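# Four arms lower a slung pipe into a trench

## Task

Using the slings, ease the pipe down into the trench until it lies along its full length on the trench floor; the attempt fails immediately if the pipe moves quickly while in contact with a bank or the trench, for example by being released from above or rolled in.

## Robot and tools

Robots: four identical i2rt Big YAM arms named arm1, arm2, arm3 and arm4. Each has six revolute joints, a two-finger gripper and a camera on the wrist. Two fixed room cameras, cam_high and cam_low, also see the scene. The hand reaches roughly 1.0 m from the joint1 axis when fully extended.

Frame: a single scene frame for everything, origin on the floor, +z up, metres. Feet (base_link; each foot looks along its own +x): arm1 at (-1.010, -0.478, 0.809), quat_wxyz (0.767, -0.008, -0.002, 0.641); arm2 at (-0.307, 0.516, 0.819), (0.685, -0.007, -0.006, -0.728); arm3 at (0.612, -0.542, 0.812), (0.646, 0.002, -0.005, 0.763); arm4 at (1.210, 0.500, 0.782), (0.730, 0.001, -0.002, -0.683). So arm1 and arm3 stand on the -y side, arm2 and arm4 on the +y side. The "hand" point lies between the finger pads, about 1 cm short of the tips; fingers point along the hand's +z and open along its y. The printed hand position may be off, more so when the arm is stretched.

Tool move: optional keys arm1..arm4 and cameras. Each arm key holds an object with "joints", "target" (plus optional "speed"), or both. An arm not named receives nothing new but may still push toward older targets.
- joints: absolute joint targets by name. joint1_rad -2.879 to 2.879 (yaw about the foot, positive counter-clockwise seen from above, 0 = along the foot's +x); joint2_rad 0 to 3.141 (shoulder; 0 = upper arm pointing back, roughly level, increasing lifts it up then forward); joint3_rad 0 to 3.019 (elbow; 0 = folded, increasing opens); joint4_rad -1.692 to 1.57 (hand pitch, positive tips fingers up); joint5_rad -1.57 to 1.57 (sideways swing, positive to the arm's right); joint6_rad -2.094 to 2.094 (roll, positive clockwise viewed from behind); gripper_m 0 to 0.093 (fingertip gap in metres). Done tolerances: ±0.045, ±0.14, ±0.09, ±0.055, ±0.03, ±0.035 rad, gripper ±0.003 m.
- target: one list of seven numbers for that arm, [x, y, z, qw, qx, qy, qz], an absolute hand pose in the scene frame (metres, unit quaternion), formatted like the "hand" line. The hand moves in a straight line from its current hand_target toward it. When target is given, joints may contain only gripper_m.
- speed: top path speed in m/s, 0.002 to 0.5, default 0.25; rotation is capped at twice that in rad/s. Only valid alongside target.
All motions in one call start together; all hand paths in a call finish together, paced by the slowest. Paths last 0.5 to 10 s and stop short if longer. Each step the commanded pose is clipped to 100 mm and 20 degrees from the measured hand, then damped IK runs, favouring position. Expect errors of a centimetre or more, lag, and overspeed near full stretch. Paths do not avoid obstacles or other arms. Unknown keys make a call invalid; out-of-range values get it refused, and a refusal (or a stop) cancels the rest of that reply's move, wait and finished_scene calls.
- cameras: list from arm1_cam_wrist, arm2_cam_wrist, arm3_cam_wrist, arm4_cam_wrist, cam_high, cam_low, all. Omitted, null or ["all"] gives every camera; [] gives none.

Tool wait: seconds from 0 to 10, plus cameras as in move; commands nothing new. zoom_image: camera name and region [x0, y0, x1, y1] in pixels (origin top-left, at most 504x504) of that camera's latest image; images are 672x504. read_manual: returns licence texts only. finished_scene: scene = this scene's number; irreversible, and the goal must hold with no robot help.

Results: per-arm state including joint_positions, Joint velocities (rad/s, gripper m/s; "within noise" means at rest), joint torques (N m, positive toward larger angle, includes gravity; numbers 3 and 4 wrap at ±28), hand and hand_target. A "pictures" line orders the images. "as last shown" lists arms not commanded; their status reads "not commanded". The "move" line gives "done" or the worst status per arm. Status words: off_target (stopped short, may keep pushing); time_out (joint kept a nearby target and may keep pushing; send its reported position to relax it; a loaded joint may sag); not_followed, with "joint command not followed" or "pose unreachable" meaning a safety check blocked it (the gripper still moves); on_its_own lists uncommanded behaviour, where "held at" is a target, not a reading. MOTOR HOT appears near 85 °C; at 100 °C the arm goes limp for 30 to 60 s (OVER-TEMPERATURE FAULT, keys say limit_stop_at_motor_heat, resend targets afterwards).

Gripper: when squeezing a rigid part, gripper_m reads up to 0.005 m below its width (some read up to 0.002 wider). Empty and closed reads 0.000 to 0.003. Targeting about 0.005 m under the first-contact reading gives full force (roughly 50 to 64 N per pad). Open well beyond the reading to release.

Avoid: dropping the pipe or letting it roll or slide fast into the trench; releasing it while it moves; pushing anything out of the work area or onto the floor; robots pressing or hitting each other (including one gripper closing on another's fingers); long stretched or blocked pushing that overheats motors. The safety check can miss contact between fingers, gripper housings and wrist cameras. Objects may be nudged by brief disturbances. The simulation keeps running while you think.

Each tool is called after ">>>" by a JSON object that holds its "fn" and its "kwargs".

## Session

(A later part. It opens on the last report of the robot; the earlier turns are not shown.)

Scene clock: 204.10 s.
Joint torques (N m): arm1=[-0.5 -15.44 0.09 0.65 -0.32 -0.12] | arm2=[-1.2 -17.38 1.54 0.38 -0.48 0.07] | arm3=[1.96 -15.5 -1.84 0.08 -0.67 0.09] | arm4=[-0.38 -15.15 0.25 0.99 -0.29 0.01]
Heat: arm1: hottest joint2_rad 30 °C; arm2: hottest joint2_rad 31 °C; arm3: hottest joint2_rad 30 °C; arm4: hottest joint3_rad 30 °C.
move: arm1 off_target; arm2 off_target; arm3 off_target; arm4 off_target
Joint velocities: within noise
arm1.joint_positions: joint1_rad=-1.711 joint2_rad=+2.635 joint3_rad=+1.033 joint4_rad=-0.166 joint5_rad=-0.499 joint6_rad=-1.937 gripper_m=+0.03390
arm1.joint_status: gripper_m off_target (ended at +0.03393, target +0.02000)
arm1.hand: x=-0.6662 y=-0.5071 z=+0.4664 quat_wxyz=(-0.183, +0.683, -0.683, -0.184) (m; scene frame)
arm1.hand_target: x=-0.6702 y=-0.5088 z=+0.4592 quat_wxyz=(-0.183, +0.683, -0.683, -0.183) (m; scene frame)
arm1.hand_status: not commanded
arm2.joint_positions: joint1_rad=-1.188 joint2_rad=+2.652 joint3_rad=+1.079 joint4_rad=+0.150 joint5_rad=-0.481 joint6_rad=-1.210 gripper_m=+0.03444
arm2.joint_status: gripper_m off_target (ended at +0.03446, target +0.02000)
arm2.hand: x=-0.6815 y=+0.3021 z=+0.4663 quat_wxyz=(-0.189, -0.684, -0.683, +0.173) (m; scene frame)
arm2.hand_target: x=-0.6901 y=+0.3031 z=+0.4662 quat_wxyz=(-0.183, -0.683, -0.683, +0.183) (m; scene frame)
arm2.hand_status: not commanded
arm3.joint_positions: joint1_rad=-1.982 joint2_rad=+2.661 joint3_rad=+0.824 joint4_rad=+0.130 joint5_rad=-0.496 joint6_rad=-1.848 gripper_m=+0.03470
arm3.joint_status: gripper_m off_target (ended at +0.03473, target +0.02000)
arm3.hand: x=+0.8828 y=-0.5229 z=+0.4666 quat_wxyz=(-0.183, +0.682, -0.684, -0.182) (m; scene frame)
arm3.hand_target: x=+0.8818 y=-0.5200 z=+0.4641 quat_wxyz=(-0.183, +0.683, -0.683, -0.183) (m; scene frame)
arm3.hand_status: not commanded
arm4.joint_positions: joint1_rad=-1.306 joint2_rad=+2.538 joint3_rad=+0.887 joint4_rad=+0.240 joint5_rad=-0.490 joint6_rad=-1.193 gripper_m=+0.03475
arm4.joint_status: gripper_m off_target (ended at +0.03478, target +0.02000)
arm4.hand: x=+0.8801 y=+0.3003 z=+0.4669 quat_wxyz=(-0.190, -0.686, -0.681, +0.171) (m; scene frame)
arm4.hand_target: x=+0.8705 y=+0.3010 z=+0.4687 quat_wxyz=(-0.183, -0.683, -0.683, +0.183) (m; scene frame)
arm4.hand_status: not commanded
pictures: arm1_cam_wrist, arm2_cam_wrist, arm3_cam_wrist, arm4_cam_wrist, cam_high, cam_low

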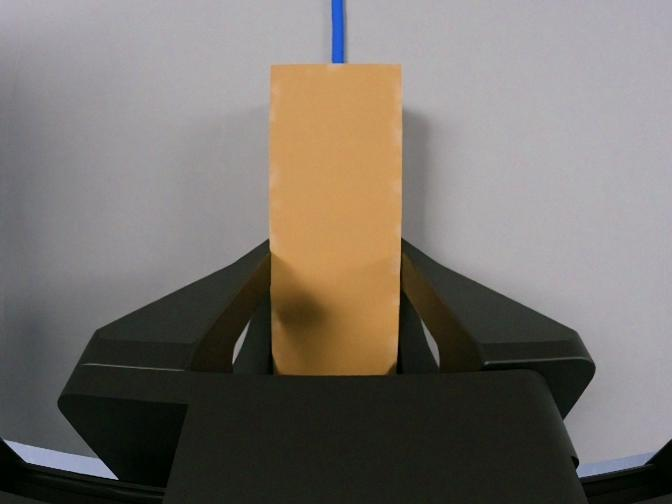

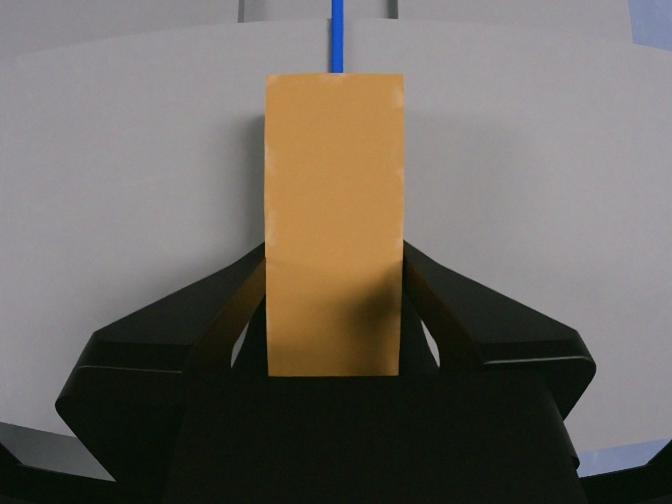

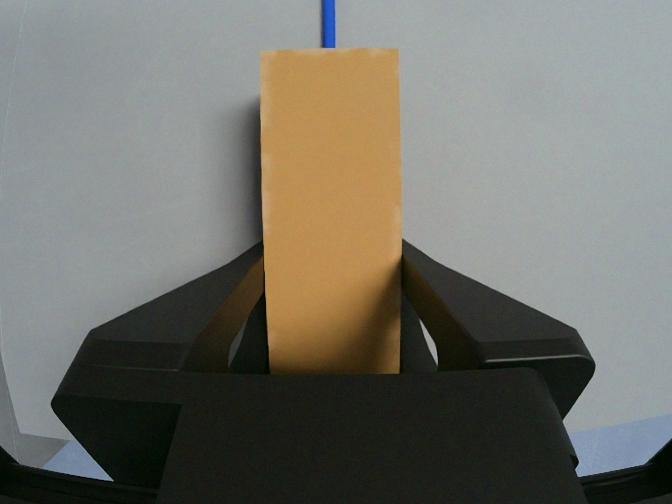

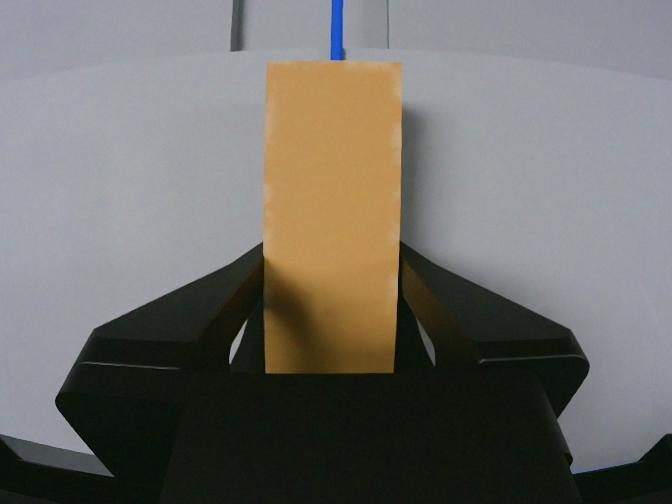

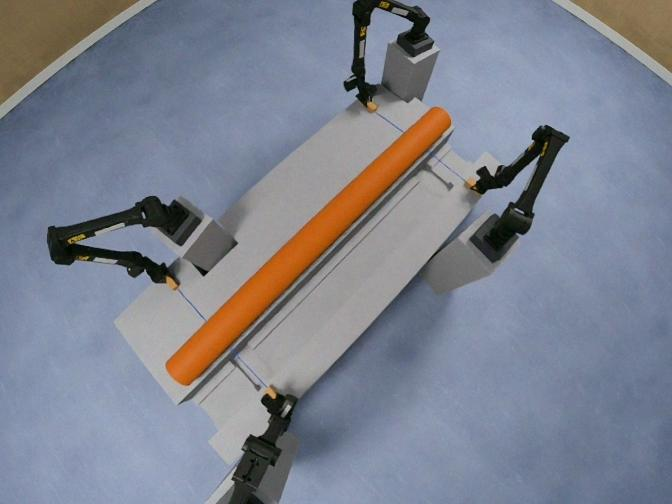

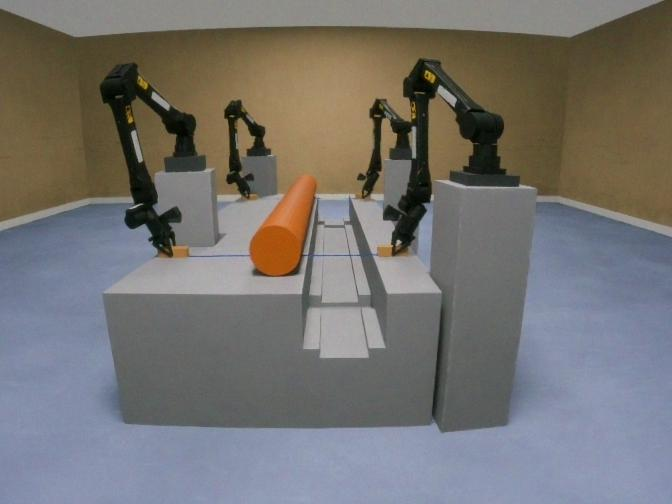

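>>> {"fn": "move", "kwargs": {"arm1": {"target": [-0.675, -0.337, 0.755, 0.183, -0.683, 0.683, 0.183], "speed": 0.15}, "arm2": {"target": [-0.680, 0.063, 0.755, 0.183, 0.683, 0.683, -0.183], "speed": 0.15}, "arm3": {"target": [0.881, -0.337, 0.755, 0.183, -0.683, 0.683, 0.183], "speed": 0.15}, "arm4": {"target": [0.873, 0.063, 0.755, 0.183, 0.683, 0.683, -0.183], "speed": 0.15}}}

Scene clock: 259.80 s.
Joint torques (N m): arm1=[-1.08 -16.44 4.66 0.08 -1.18 0.04] | arm2=[0.09 -19.72 10.61 -0.16 -0.38 0.19] | arm3=[0.97 -13.98 5.22 0.12 -1.01 0.06] | arm4=[0.56 -17.61 8.69 0.44 -0.14 0.28]
Heat: arm1: hottest joint2_rad 32 °C; arm2: hottest joint2_rad 34 °C; arm3: hottest joint2_rad 31 °C; arm4: hottest joint5_rad 30 °C.
move: arm1 off_target; arm2 off_target; arm3 off_target; arm4 off_target
Joint velocities: within noise
arm1.joint_positions: joint1_rad=-1.222 joint2_rad=+1.767 joint3_rad=+0.662 joint4_rad=-0.426 joint5_rad=-0.510 joint6_rad=-1.387 gripper_m=+0.03390
arm1.joint_status: not commanded
arm1.hand: x=-0.6857 y=-0.3382 z=+0.7357 quat_wxyz=(-0.162, +0.685, -0.685, -0.188) (m; scene frame)
arm1.hand_target: x=-0.6751 y=-0.3370 z=+0.7542 quat_wxyz=(-0.183, +0.683, -0.683, -0.183) (m; scene frame)
arm1.hand_status: off_target (0.022 m and 2.5 deg from the pose sent, 0.335 m and 0.1 deg at the start)
arm2.joint_positions: joint1_rad=-0.738 joint2_rad=+2.044 joint3_rad=+1.121 joint4_rad=-0.318 joint5_rad=-0.354 joint6_rad=-0.731 gripper_m=+0.03444
arm2.joint_status: not commanded
arm2.hand: x=-0.6687 y=+0.0806 z=+0.7372 quat_wxyz=(-0.182, -0.688, -0.683, +0.165) (m; scene frame)
arm2.hand_target: x=-0.6794 y=+0.0635 z=+0.7555 quat_wxyz=(-0.183, -0.683, -0.683, +0.183) (m; scene frame)
arm2.hand_status: off_target (0.027 m and 2.2 deg from the pose sent, 0.375 m and 1.3 deg at the start)
arm3.joint_positions: joint1_rad=-1.312 joint2_rad=+1.654 joint3_rad=+0.487 joint4_rad=-0.226 joint5_rad=-0.456 joint6_rad=-1.100 gripper_m=+0.03470
arm3.joint_status: not commanded
arm3.hand: x=+0.8652 y=-0.3450 z=+0.7410 quat_wxyz=(-0.161, +0.684, -0.687, -0.186) (m; scene frame)
arm3.hand_target: x=+0.8806 y=-0.3371 z=+0.7548 quat_wxyz=(-0.183, +0.683, -0.683, -0.183) (m; scene frame)
arm3.hand_status: off_target (0.023 m and 2.6 deg from the pose sent, 0.343 m and 0.2 deg at the start)
arm4.joint_positions: joint1_rad=-0.833 joint2_rad=+1.890 joint3_rad=+0.999 joint4_rad=-0.338 joint5_rad=-0.349 joint6_rad=-0.707 gripper_m=+0.03475
arm4.joint_status: not commanded
arm4.hand: x=+0.8880 y=+0.0816 z=+0.7313 quat_wxyz=(-0.182, -0.686, -0.686, +0.158) (m; scene frame)
arm4.hand_target: x=+0.8736 y=+0.0637 z=+0.7557 quat_wxyz=(-0.183, -0.683, -0.683, +0.183) (m; scene frame)
arm4.hand_status: off_target (0.034 m and 2.9 deg from the pose sent, 0.373 m and 1.7 deg at the start)
pictures: arm1_cam_wrist, arm2_cam_wrist, arm3_cam_wrist, arm4_cam_wrist, cam_high, cam_low

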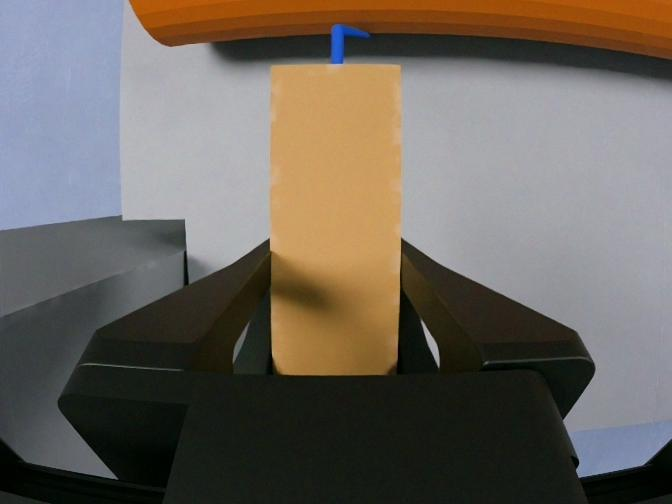

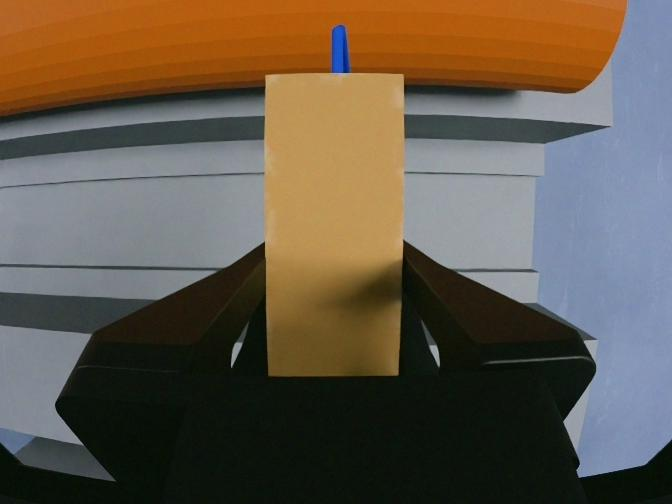

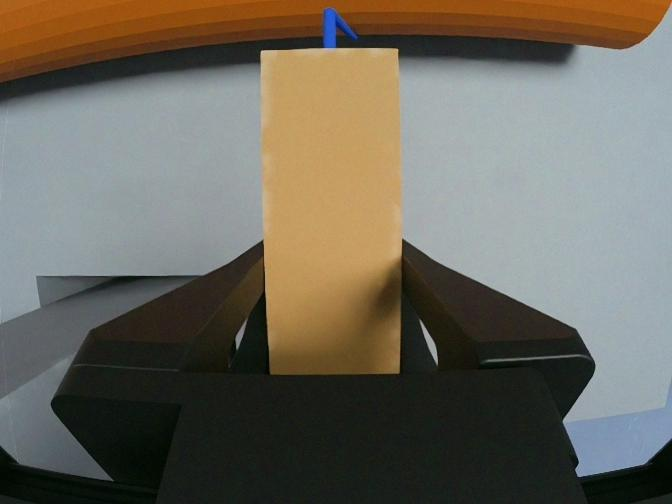

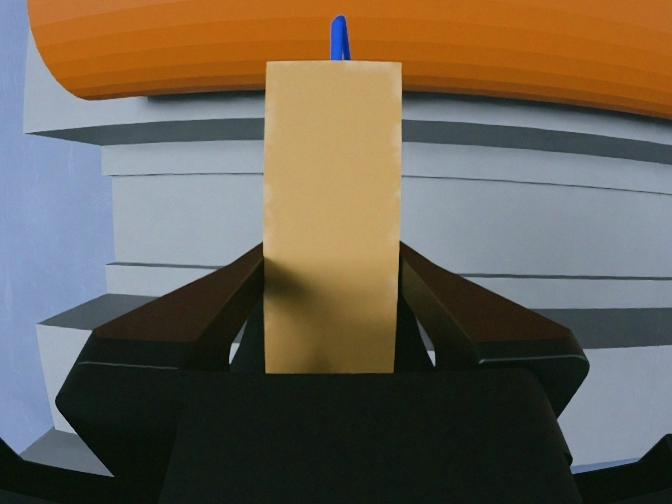

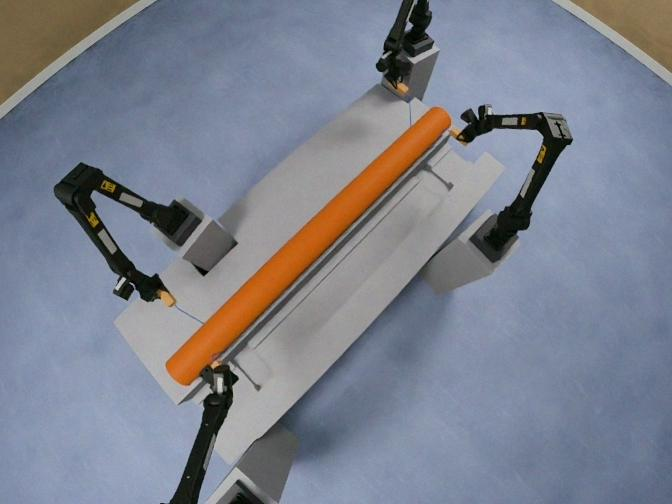

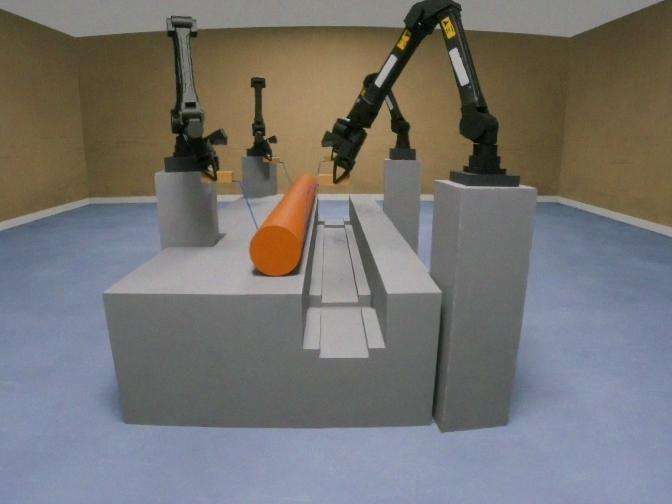

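>>> {"fn": "move", "kwargs": {"arm1": {"target": [-0.665, -0.337, 0.795, 0.183, -0.683, 0.683, 0.183], "speed": 0.08}, "arm2": {"target": [-0.690, 0.045, 0.795, 0.183, 0.683, 0.683, -0.183], "speed": 0.08}, "arm3": {"target": [0.896, -0.329, 0.793, 0.183, -0.683, 0.683, 0.183], "speed": 0.08}, "arm4": {"target": [0.866, 0.045, 0.80, 0.183, 0.683, 0.683, -0.183], "speed": 0.08}}}

Scene clock: 269.40 s.
Joint torques (N m): arm1=[-1.2 -16.62 8.51 -0.42 -1.23 -0.08] | arm2=[0.38 -22.36 13.38 -0.05 -0.8 0.15] | arm3=[1.08 -15.85 7.56 0.01 -1.37 0.02] | arm4=[0.91 -20.66 11.25 0.69 -0.56 0.23]
Heat: arm1: hottest joint2_rad 33 °C; arm2: hottest joint2_rad 35 °C; arm3: hottest joint2_rad 31 °C; arm4: hottest joint3_rad 30 °C.
move: arm1 off_target; arm2 off_target; arm3 off_target; arm4 off_target
Joint velocities: within noise
arm1.joint_positions: joint1_rad=-1.222 joint2_rad=+1.679 joint3_rad=+0.662 joint4_rad=-0.560 joint5_rad=-0.509 joint6_rad=-1.386 gripper_m=+0.03390
arm1.joint_status: not commanded
arm1.hand: x=-0.6988 y=-0.3405 z=+0.7626 quat_wxyz=(-0.143, +0.681, -0.690, -0.200) (m; scene frame)
arm1.hand_target: x=-0.6665 y=-0.3372 z=+0.7943 quat_wxyz=(-0.183, +0.683, -0.683, -0.183) (m; scene frame)
arm1.hand_status: off_target (0.047 m and 5.1 deg from the pose sent, 0.063 m and 2.5 deg at the start)
arm2.joint_positions: joint1_rad=-0.730 joint2_rad=+2.024 joint3_rad=+1.164 joint4_rad=-0.437 joint5_rad=-0.341 joint6_rad=-0.717 gripper_m=+0.03444
arm2.joint_status: not commanded
arm2.hand: x=-0.6666 y=+0.0798 z=+0.7520 quat_wxyz=(-0.177, -0.698, -0.680, +0.136) (m; scene frame)
arm2.hand_target: x=-0.6877 y=+0.0474 z=+0.7965 quat_wxyz=(-0.183, -0.683, -0.683, +0.183) (m; scene frame)
arm2.hand_status: off_target (0.060 m and 5.8 deg from the pose sent, 0.071 m and 2.2 deg at the start)
arm3.joint_positions: joint1_rad=-1.310 joint2_rad=+1.581 joint3_rad=+0.529 joint4_rad=-0.382 joint5_rad=-0.446 joint6_rad=-1.092 gripper_m=+0.03470
arm3.joint_status: not commanded
arm3.hand: x=+0.8677 y=-0.3448 z=+0.7645 quat_wxyz=(-0.139, +0.680, -0.694, -0.189) (m; scene frame)
arm3.hand_target: x=+0.8950 y=-0.3295 z=+0.7928 quat_wxyz=(-0.183, +0.683, -0.683, -0.183) (m; scene frame)
arm3.hand_status: off_target (0.043 m and 5.2 deg from the pose sent, 0.062 m and 2.6 deg at the start)
arm4.joint_positions: joint1_rad=-0.822 joint2_rad=+1.866 joint3_rad=+1.044 joint4_rad=-0.473 joint5_rad=-0.333 joint6_rad=-0.688 gripper_m=+0.03476
arm4.joint_status: not commanded
arm4.hand: x=+0.8925 y=+0.0822 z=+0.7474 quat_wxyz=(-0.175, -0.698, -0.683, +0.124) (m; scene frame)
arm4.hand_target: x=+0.8687 y=+0.0480 z=+0.8016 quat_wxyz=(-0.184, -0.683, -0.683, +0.183) (m; scene frame)
arm4.hand_status: off_target (0.070 m and 7.0 deg from the pose sent, 0.081 m and 2.9 deg at the start)
pictures: arm1_cam_wrist, arm2_cam_wrist, arm3_cam_wrist, arm4_cam_wrist, cam_high, cam_low

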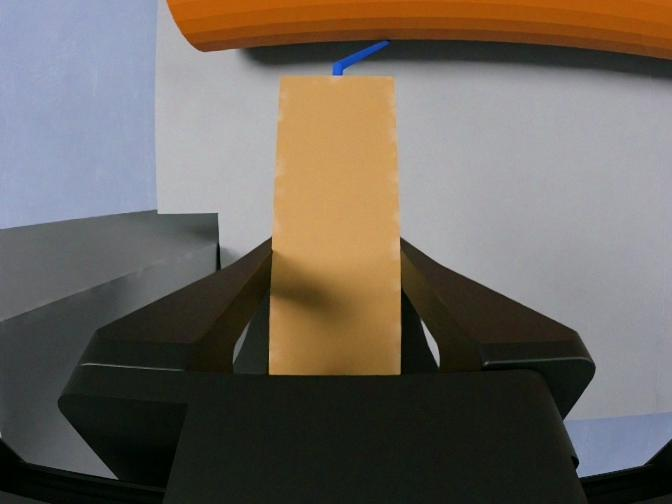

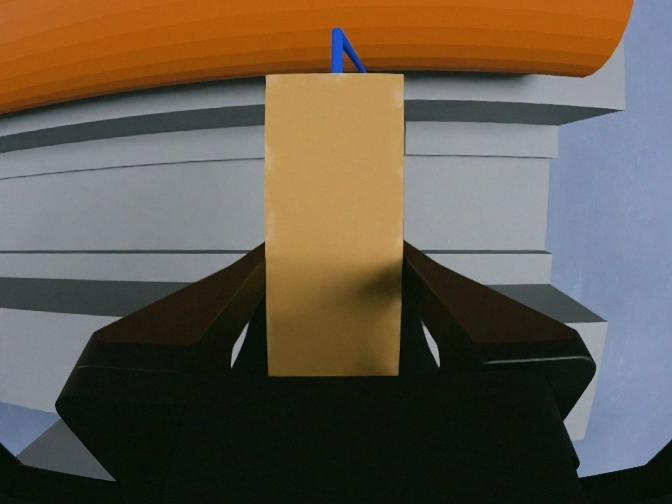

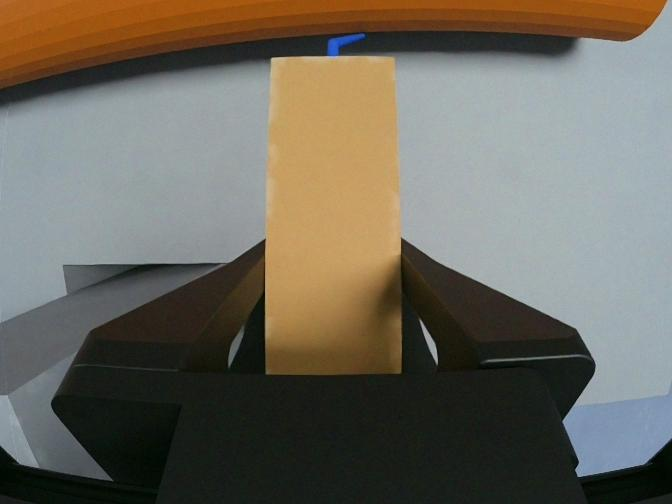

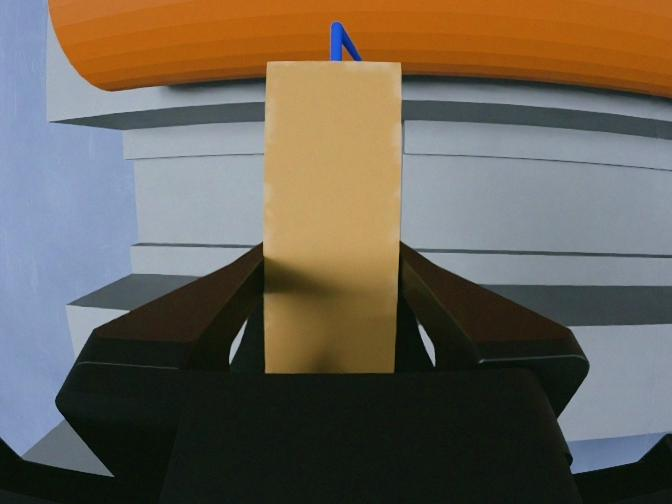

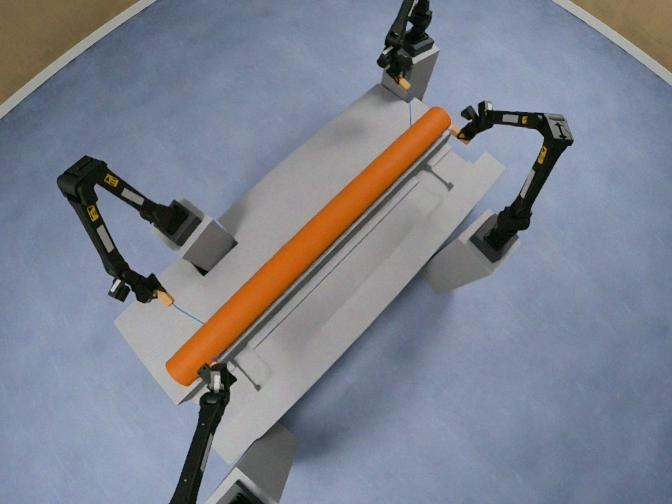

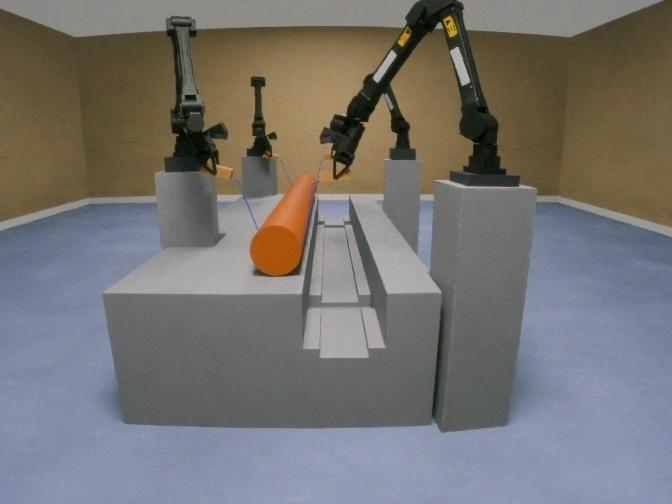

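>>> {"fn": "move", "kwargs": {"arm1": {"target": [-0.645, -0.335, 0.825, 0.2126, -0.6744, 0.6744, 0.2126], "speed": 0.08}, "arm2": {"target": [-0.700, 0.025, 0.830, 0.2126, 0.6744, 0.6744, -0.2126], "speed": 0.08}, "arm3": {"target": [0.907, -0.322, 0.825, 0.2126, -0.6744, 0.6744, 0.2126], "speed": 0.08}, "arm4": {"target": [0.856, 0.025, 0.835, 0.2126, 0.6744, 0.6744, -0.2126], "speed": 0.08}}}

Scene clock: 282.17 s.
Joint torques (N m): arm1=[-2.61 -17.73 9.58 -0.39 -1.72 -0.19] | arm2=[-0.03 -25.7 15.06 0.31 -1.49 0.1] | arm3=[-0.67 -16.79 8.77 -0.06 -1.91 -0.11] | arm4=[0.56 -23.12 12.79 0.92 -1.07 0.2]
Heat: arm1: hottest joint2_rad 32 °C; arm2: hottest joint2_rad 35 °C; arm3: hottest joint2_rad 31 °C; arm4: hottest joint3_rad 32 °C.
move: arm1 off_target; arm2 off_target; arm3 off_target; arm4 off_target
Joint velocities: within noise
arm1.joint_positions: joint1_rad=-1.248 joint2_rad=+1.675 joint3_rad=+0.719 joint4_rad=-0.648 joint5_rad=-0.586 joint6_rad=-1.409 gripper_m=+0.03390
arm1.joint_status: not commanded
arm1.hand: x=-0.6850 y=-0.3355 z=+0.7831 quat_wxyz=(-0.160, +0.670, -0.686, -0.234) (m; scene frame)
arm1.hand_target: x=-0.6473 y=-0.3354 z=+0.8240 quat_wxyz=(-0.212, +0.675, -0.674, -0.211) (m; scene frame)
arm1.hand_status: off_target (0.058 m and 6.7 deg from the pose sent, 0.083 m and 8.3 deg at the start)
arm2.joint_positions: joint1_rad=-0.730 joint2_rad=+2.024 joint3_rad=+1.174 joint4_rad=-0.438 joint5_rad=-0.382 joint6_rad=-0.690 gripper_m=+0.03444
arm2.joint_status: not commanded
arm2.hand: x=-0.6651 y=+0.0720 z=+0.7577 quat_wxyz=(-0.199, -0.702, -0.670, +0.136) (m; scene frame)
arm2.hand_target: x=-0.6954 y=+0.0301 z=+0.8322 quat_wxyz=(-0.213, -0.674, -0.675, +0.213) (m; scene frame)
arm2.hand_status: off_target (0.093 m and 9.4 deg from the pose sent, 0.101 m and 10.1 deg at the start)
arm3.joint_positions: joint1_rad=-1.317 joint2_rad=+1.538 joint3_rad=+0.550 joint4_rad=-0.439 joint5_rad=-0.518 joint6_rad=-1.091 gripper_m=+0.03470
arm3.joint_status: not commanded
arm3.hand: x=+0.8696 y=-0.3348 z=+0.7861 quat_wxyz=(-0.154, +0.674, -0.688, -0.220) (m; scene frame)
arm3.hand_target: x=+0.9053 y=-0.3228 z=+0.8240 quat_wxyz=(-0.212, +0.675, -0.674, -0.212) (m; scene frame)
arm3.hand_status: off_target (0.055 m and 6.9 deg from the pose sent, 0.076 m and 9.1 deg at the start)
arm4.joint_positions: joint1_rad=-0.822 joint2_rad=+1.858 joint3_rad=+1.059 joint4_rad=-0.476 joint5_rad=-0.376 joint6_rad=-0.664 gripper_m=+0.03476
arm4.joint_status: not commanded
arm4.hand: x=+0.8923 y=+0.0721 z=+0.7588 quat_wxyz=(-0.197, -0.699, -0.674, +0.130) (m; scene frame)
arm4.hand_target: x=+0.8610 y=+0.0308 z=+0.8370 quat_wxyz=(-0.213, -0.674, -0.675, +0.213) (m; scene frame)
arm4.hand_status: off_target (0.097 m and 10.0 deg from the pose sent, 0.111 m and 11.4 deg at the start; pose on its path clipped on 15 of 41 steps)
pictures: arm1_cam_wrist, arm2_cam_wrist, arm3_cam_wrist, arm4_cam_wrist, cam_high, cam_low

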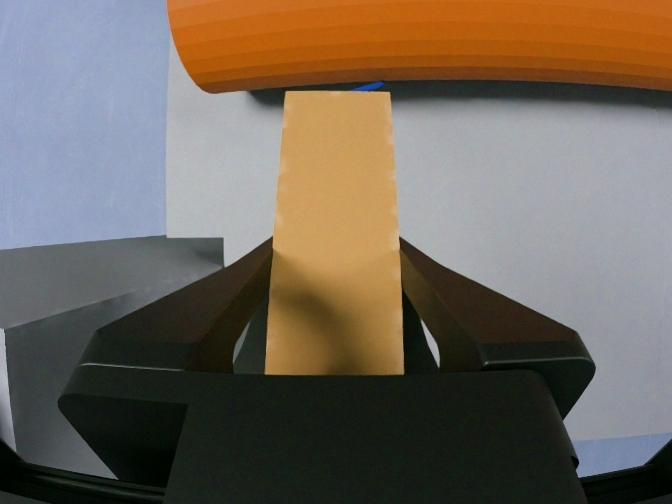

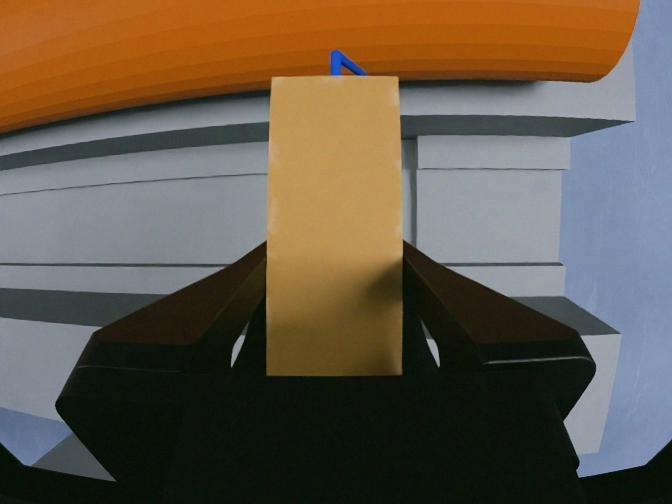

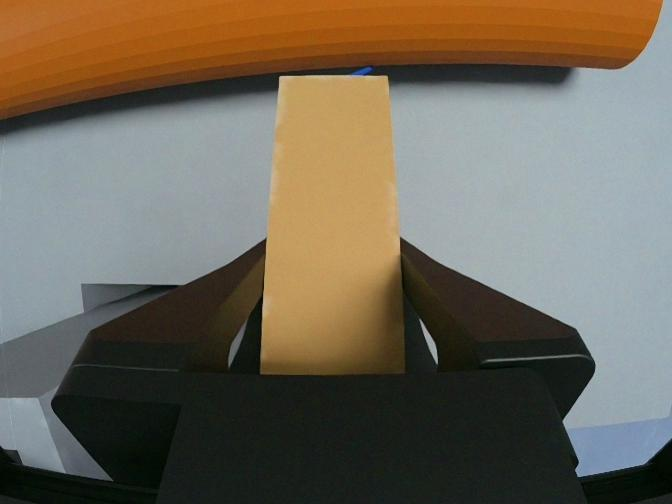

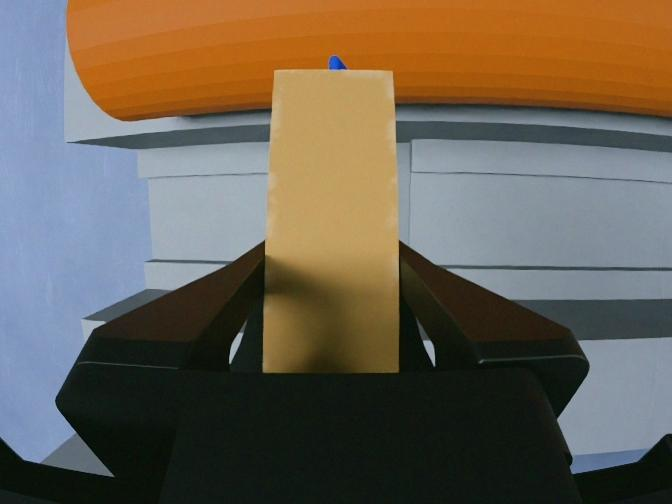

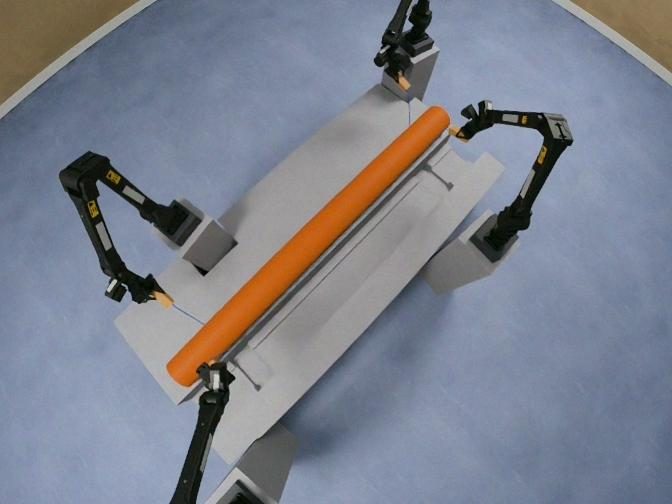

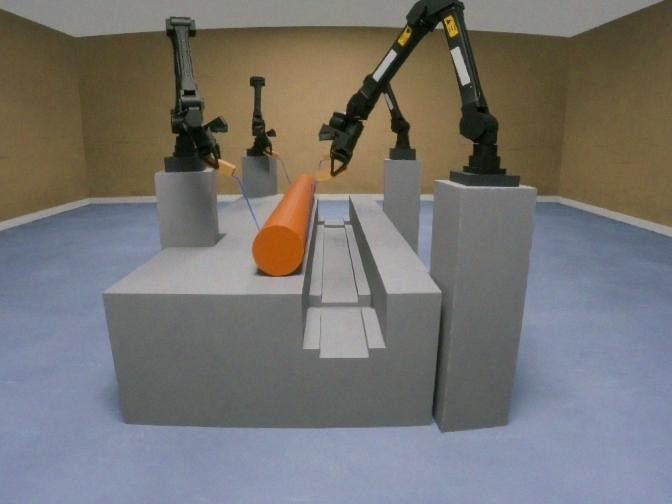

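>>> {"fn": "move", "kwargs": {"arm1": {"target": [-0.645, -0.335, 0.832, 0.2126, -0.6744, 0.6744, 0.2126], "speed": 0.05}, "arm2": {"joints": {"joint1_rad": -0.724, "joint2_rad": 1.909, "joint3_rad": 1.282, "joint4_rad": -0.48, "joint5_rad": -0.415, "joint6_rad": -0.685}}, "arm3": {"target": [0.907, -0.322, 0.832, 0.2126, -0.6744, 0.6744, 0.2126], "speed": 0.05}, "arm4": {"joints": {"joint1_rad": -0.818, "joint2_rad": 1.766, "joint3_rad": 1.18, "joint4_rad": -0.51, "joint5_rad": -0.405, "joint6_rad": -0.655}}, "cameras": ["cam_high", "cam_low"]}}

Scene clock: 313.77 s.
Joint torques (N m): arm1=[-1.9 -17.32 10.07 -0.51 -1.73 -0.21] | arm2=[-0.15 -26.93 15.58 0.2 -1.61 0.12] | arm3=[-0.62 -17.38 9.16 -0.18 -1.89 -0.11] | arm4=[0.62 -24.12 12.82 0.95 -1.16 0.21]
Heat: arm1: hottest joint3_rad 36 °C; arm2: hottest joint3_rad 38 °C; arm3: hottest joint3_rad 33 °C; arm4: hottest joint3_rad 36 °C.
move: arm1 off_target; arm2 done; arm3 off_target; arm4 done
Joint velocities: within noise
arm1.joint_positions: joint1_rad=-1.248 joint2_rad=+1.662 joint3_rad=+0.719 joint4_rad=-0.666 joint5_rad=-0.586 joint6_rad=-1.410 gripper_m=+0.03390
arm1.joint_status: not commanded
arm1.hand: x=-0.6868 y=-0.3357 z=+0.7875 quat_wxyz=(-0.158, +0.670, -0.686, -0.236) (m; scene frame)
arm1.hand_target: x=-0.6476 y=-0.3354 z=+0.8308 quat_wxyz=(-0.212, +0.675, -0.674, -0.211) (m; scene frame)
arm1.hand_status: off_target (0.061 m and 6.9 deg from the pose sent, 0.063 m and 6.7 deg at the start)
arm2.joint_positions: joint1_rad=-0.730 joint2_rad=+1.997 joint3_rad=+1.196 joint4_rad=-0.482 joint5_rad=-0.387 joint6_rad=-0.684 gripper_m=+0.03444
arm2.joint_status: all done
arm2.hand: x=-0.6689 y=+0.0672 z=+0.7772 quat_wxyz=(-0.202, -0.702, -0.669, +0.138) (m; scene frame)
arm2.hand_target: x=-0.6996 y=+0.0266 z=+0.8628 quat_wxyz=(-0.217, -0.673, -0.672, +0.221) (m; scene frame)
arm2.hand_status: not commanded
arm3.joint_positions: joint1_rad=-1.317 joint2_rad=+1.523 joint3_rad=+0.553 joint4_rad=-0.461 joint5_rad=-0.518 joint6_rad=-1.091 gripper_m=+0.03470
arm3.joint_status: not commanded
arm3.hand: x=+0.8684 y=-0.3353 z=+0.7905 quat_wxyz=(-0.152, +0.674, -0.689, -0.221) (m; scene frame)
arm3.hand_target: x=+0.9051 y=-0.3228 z=+0.8309 quat_wxyz=(-0.212, +0.675, -0.674, -0.212) (m; scene frame)
arm3.hand_status: off_target (0.058 m and 7.2 deg from the pose sent, 0.061 m and 6.9 deg at the start)
arm4.joint_positions: joint1_rad=-0.822 joint2_rad=+1.853 joint3_rad=+1.092 joint4_rad=-0.517 joint5_rad=-0.379 joint6_rad=-0.661 gripper_m=+0.03476
arm4.joint_status: all done
arm4.hand: x=+0.8873 y=+0.0660 z=+0.7701 quat_wxyz=(-0.199, -0.700, -0.673, +0.128) (m; scene frame)
arm4.hand_target: x=+0.8580 y=+0.0259 z=+0.8528 quat_wxyz=(-0.216, -0.674, -0.674, +0.213) (m; scene frame)
arm4.hand_status: not commanded
pictures: cam_high, cam_low

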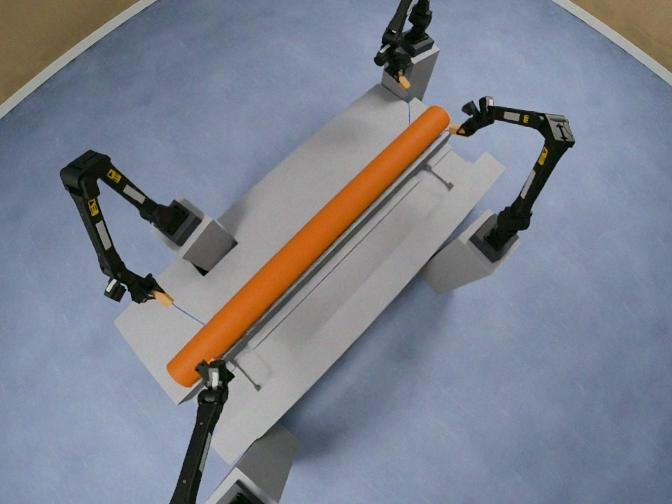

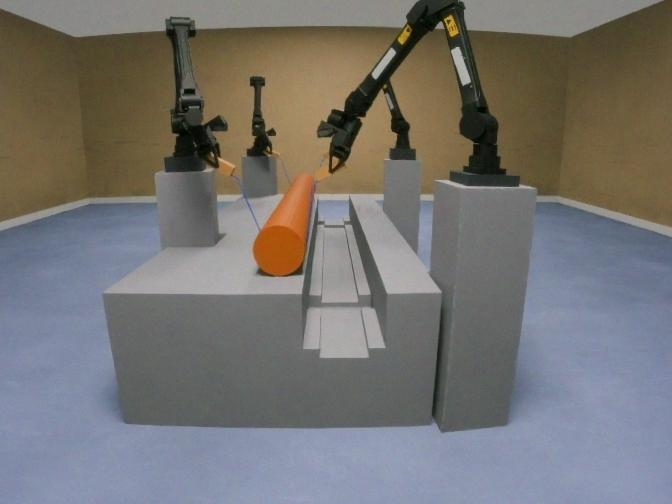

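>>> {"fn": "zoom_image", "kwargs": {"camera": "cam_low", "region": [180, 140, 432, 320]}}

Scaled by 2.000.

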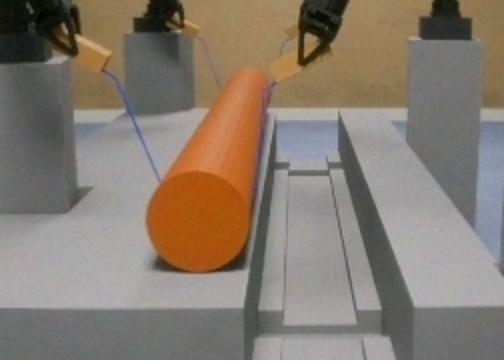

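>>> {"fn": "move", "kwargs": {"arm1": {"target": [-0.642, -0.335, 0.862, 0.2126, -0.6744, 0.6744, 0.2126], "speed": 0.05}, "arm2": {"joints": {"joint1_rad": -0.715, "joint2_rad": 1.870, "joint3_rad": 1.342, "joint4_rad": -0.572, "joint5_rad": -0.415, "joint6_rad": -0.685}}, "arm3": {"target": [0.912, -0.322, 0.862, 0.2126, -0.6744, 0.6744, 0.2126], "speed": 0.05}, "arm4": {"joints": {"joint1_rad": -0.812, "joint2_rad": 1.731, "joint3_rad": 1.26, "joint4_rad": -0.615, "joint5_rad": -0.405, "joint6_rad": -0.655}}, "cameras": ["cam_high", "cam_low", "arm2_cam_wrist", "arm3_cam_wrist"]}}

>>> {"fn": "zoom_image", "kwargs": {"camera": "cam_low", "region": [180, 140, 432, 320]}}

Scene clock: 325.37 s.
Joint torques (N m): arm1=[-2.49 -17.32 11.26 -0.77 -1.75 -0.23] | arm2=[-0.15 -29.68 17.06 -0.12 -1.63 0.11] | arm3=[-0.62 -17.73 10.59 -0.29 -2.01 -0.16] | arm4=[0.32 -26.46 14.26 0.57 -1.3 0.21]
Heat: arm1: hottest joint3_rad 37 °C; arm2: hottest joint3_rad 41 °C; arm3: hottest joint3_rad 33 °C; arm4: hottest joint3_rad 38 °C.
move: arm1 off_target; arm2 time_out; arm3 off_target; arm4 time_out
Joint velocities: within noise
arm1.joint_positions: joint1_rad=-1.248 joint2_rad=+1.609 joint3_rad=+0.745 joint4_rad=-0.757 joint5_rad=-0.584 joint6_rad=-1.412 gripper_m=+0.03390
arm1.joint_status: not commanded
arm1.hand: x=-0.6861 y=-0.3356 z=+0.8109 quat_wxyz=(-0.153, +0.669, -0.687, -0.238) (m; scene frame)
arm1.hand_target: x=-0.6454 y=-0.3355 z=+0.8605 quat_wxyz=(-0.212, +0.675, -0.674, -0.211) (m; scene frame)
arm1.hand_status: off_target (0.068 m and 7.6 deg from the pose sent, 0.087 m and 6.9 deg at the start)
arm2.joint_positions: joint1_rad=-0.720 joint2_rad=+1.986 joint3_rad=+1.244 joint4_rad=-0.567 joint5_rad=-0.386 joint6_rad=-0.684 gripper_m=+0.03444
arm2.joint_status: joint3_rad time_out (moved +0.048 of +0.146); the others done
arm2.on_its_own: joint3_rad reads +1.244 and still pushes toward +1.342 since a time_out
arm2.hand: x=-0.6686 y=+0.0595 z=+0.7941 quat_wxyz=(-0.202, -0.702, -0.671, +0.124) (m; scene frame)
arm2.hand_target: x=-0.7014 y=+0.0174 z=+0.9023 quat_wxyz=(-0.218, -0.669, -0.675, +0.223) (m; scene frame)
arm2.hand_status: not commanded
arm3.joint_positions: joint1_rad=-1.320 joint2_rad=+1.465 joint3_rad=+0.583 joint4_rad=-0.571 joint5_rad=-0.516 joint6_rad=-1.093 gripper_m=+0.03470
arm3.joint_status: not commanded
arm3.hand: x=+0.8690 y=-0.3368 z=+0.8119 quat_wxyz=(-0.142, +0.672, -0.692, -0.224) (m; scene frame)
arm3.hand_target: x=+0.9092 y=-0.3231 z=+0.8605 quat_wxyz=(-0.212, +0.675, -0.674, -0.211) (m; scene frame)
arm3.hand_status: off_target (0.068 m and 8.4 deg from the pose sent, 0.085 m and 7.2 deg at the start)
arm4.joint_positions: joint1_rad=-0.812 joint2_rad=+1.843 joint3_rad=+1.157 joint4_rad=-0.613 joint5_rad=-0.375 joint6_rad=-0.661 gripper_m=+0.03476
arm4.joint_status: joint3_rad time_out (moved +0.064 of +0.168); joint5_rad time_out (moved +0.004 of -0.026); the others done
arm4.on_its_own: joint3_rad reads +1.157 and still pushes toward +1.260 since a time_out
arm4.hand: x=+0.8841 y=+0.0553 z=+0.7912 quat_wxyz=(-0.197, -0.700, -0.677, +0.117) (m; scene frame)
arm4.hand_target: x=+0.8528 y=+0.0154 z=+0.8967 quat_wxyz=(-0.217, -0.670, -0.676, +0.217) (m; scene frame)
arm4.hand_status: not commanded
pictures: arm2_cam_wrist, arm3_cam_wrist, cam_high, cam_low

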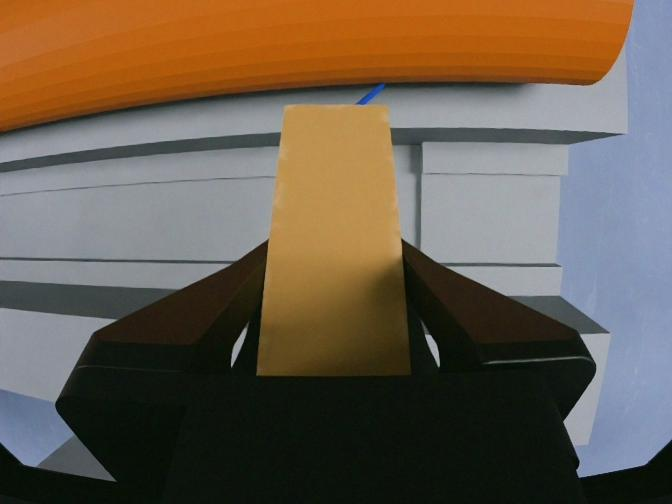

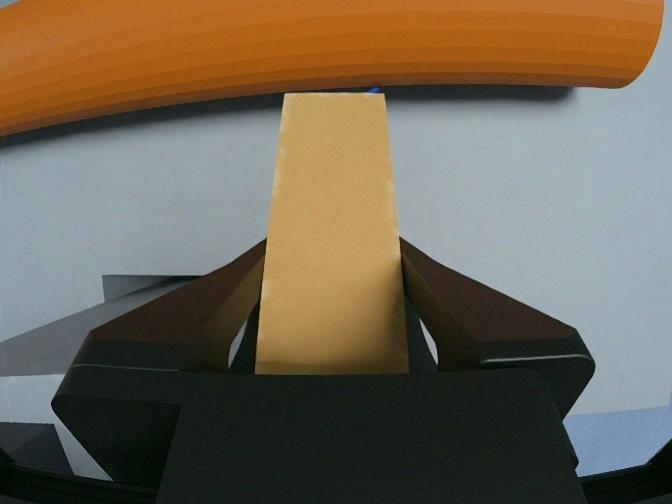

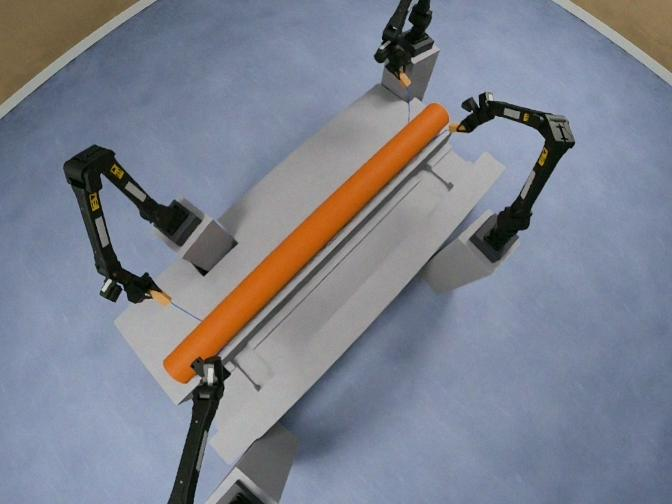

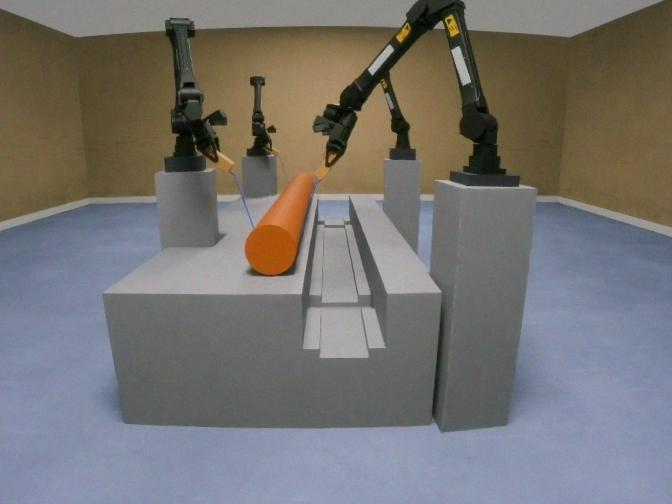

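Scaled by 2.000.

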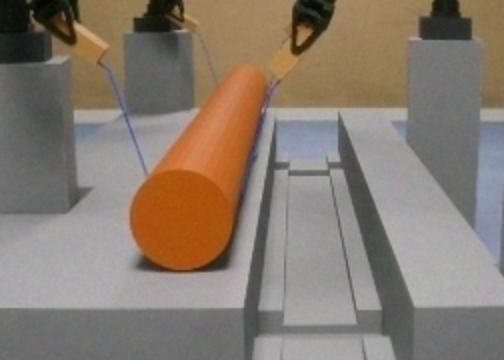

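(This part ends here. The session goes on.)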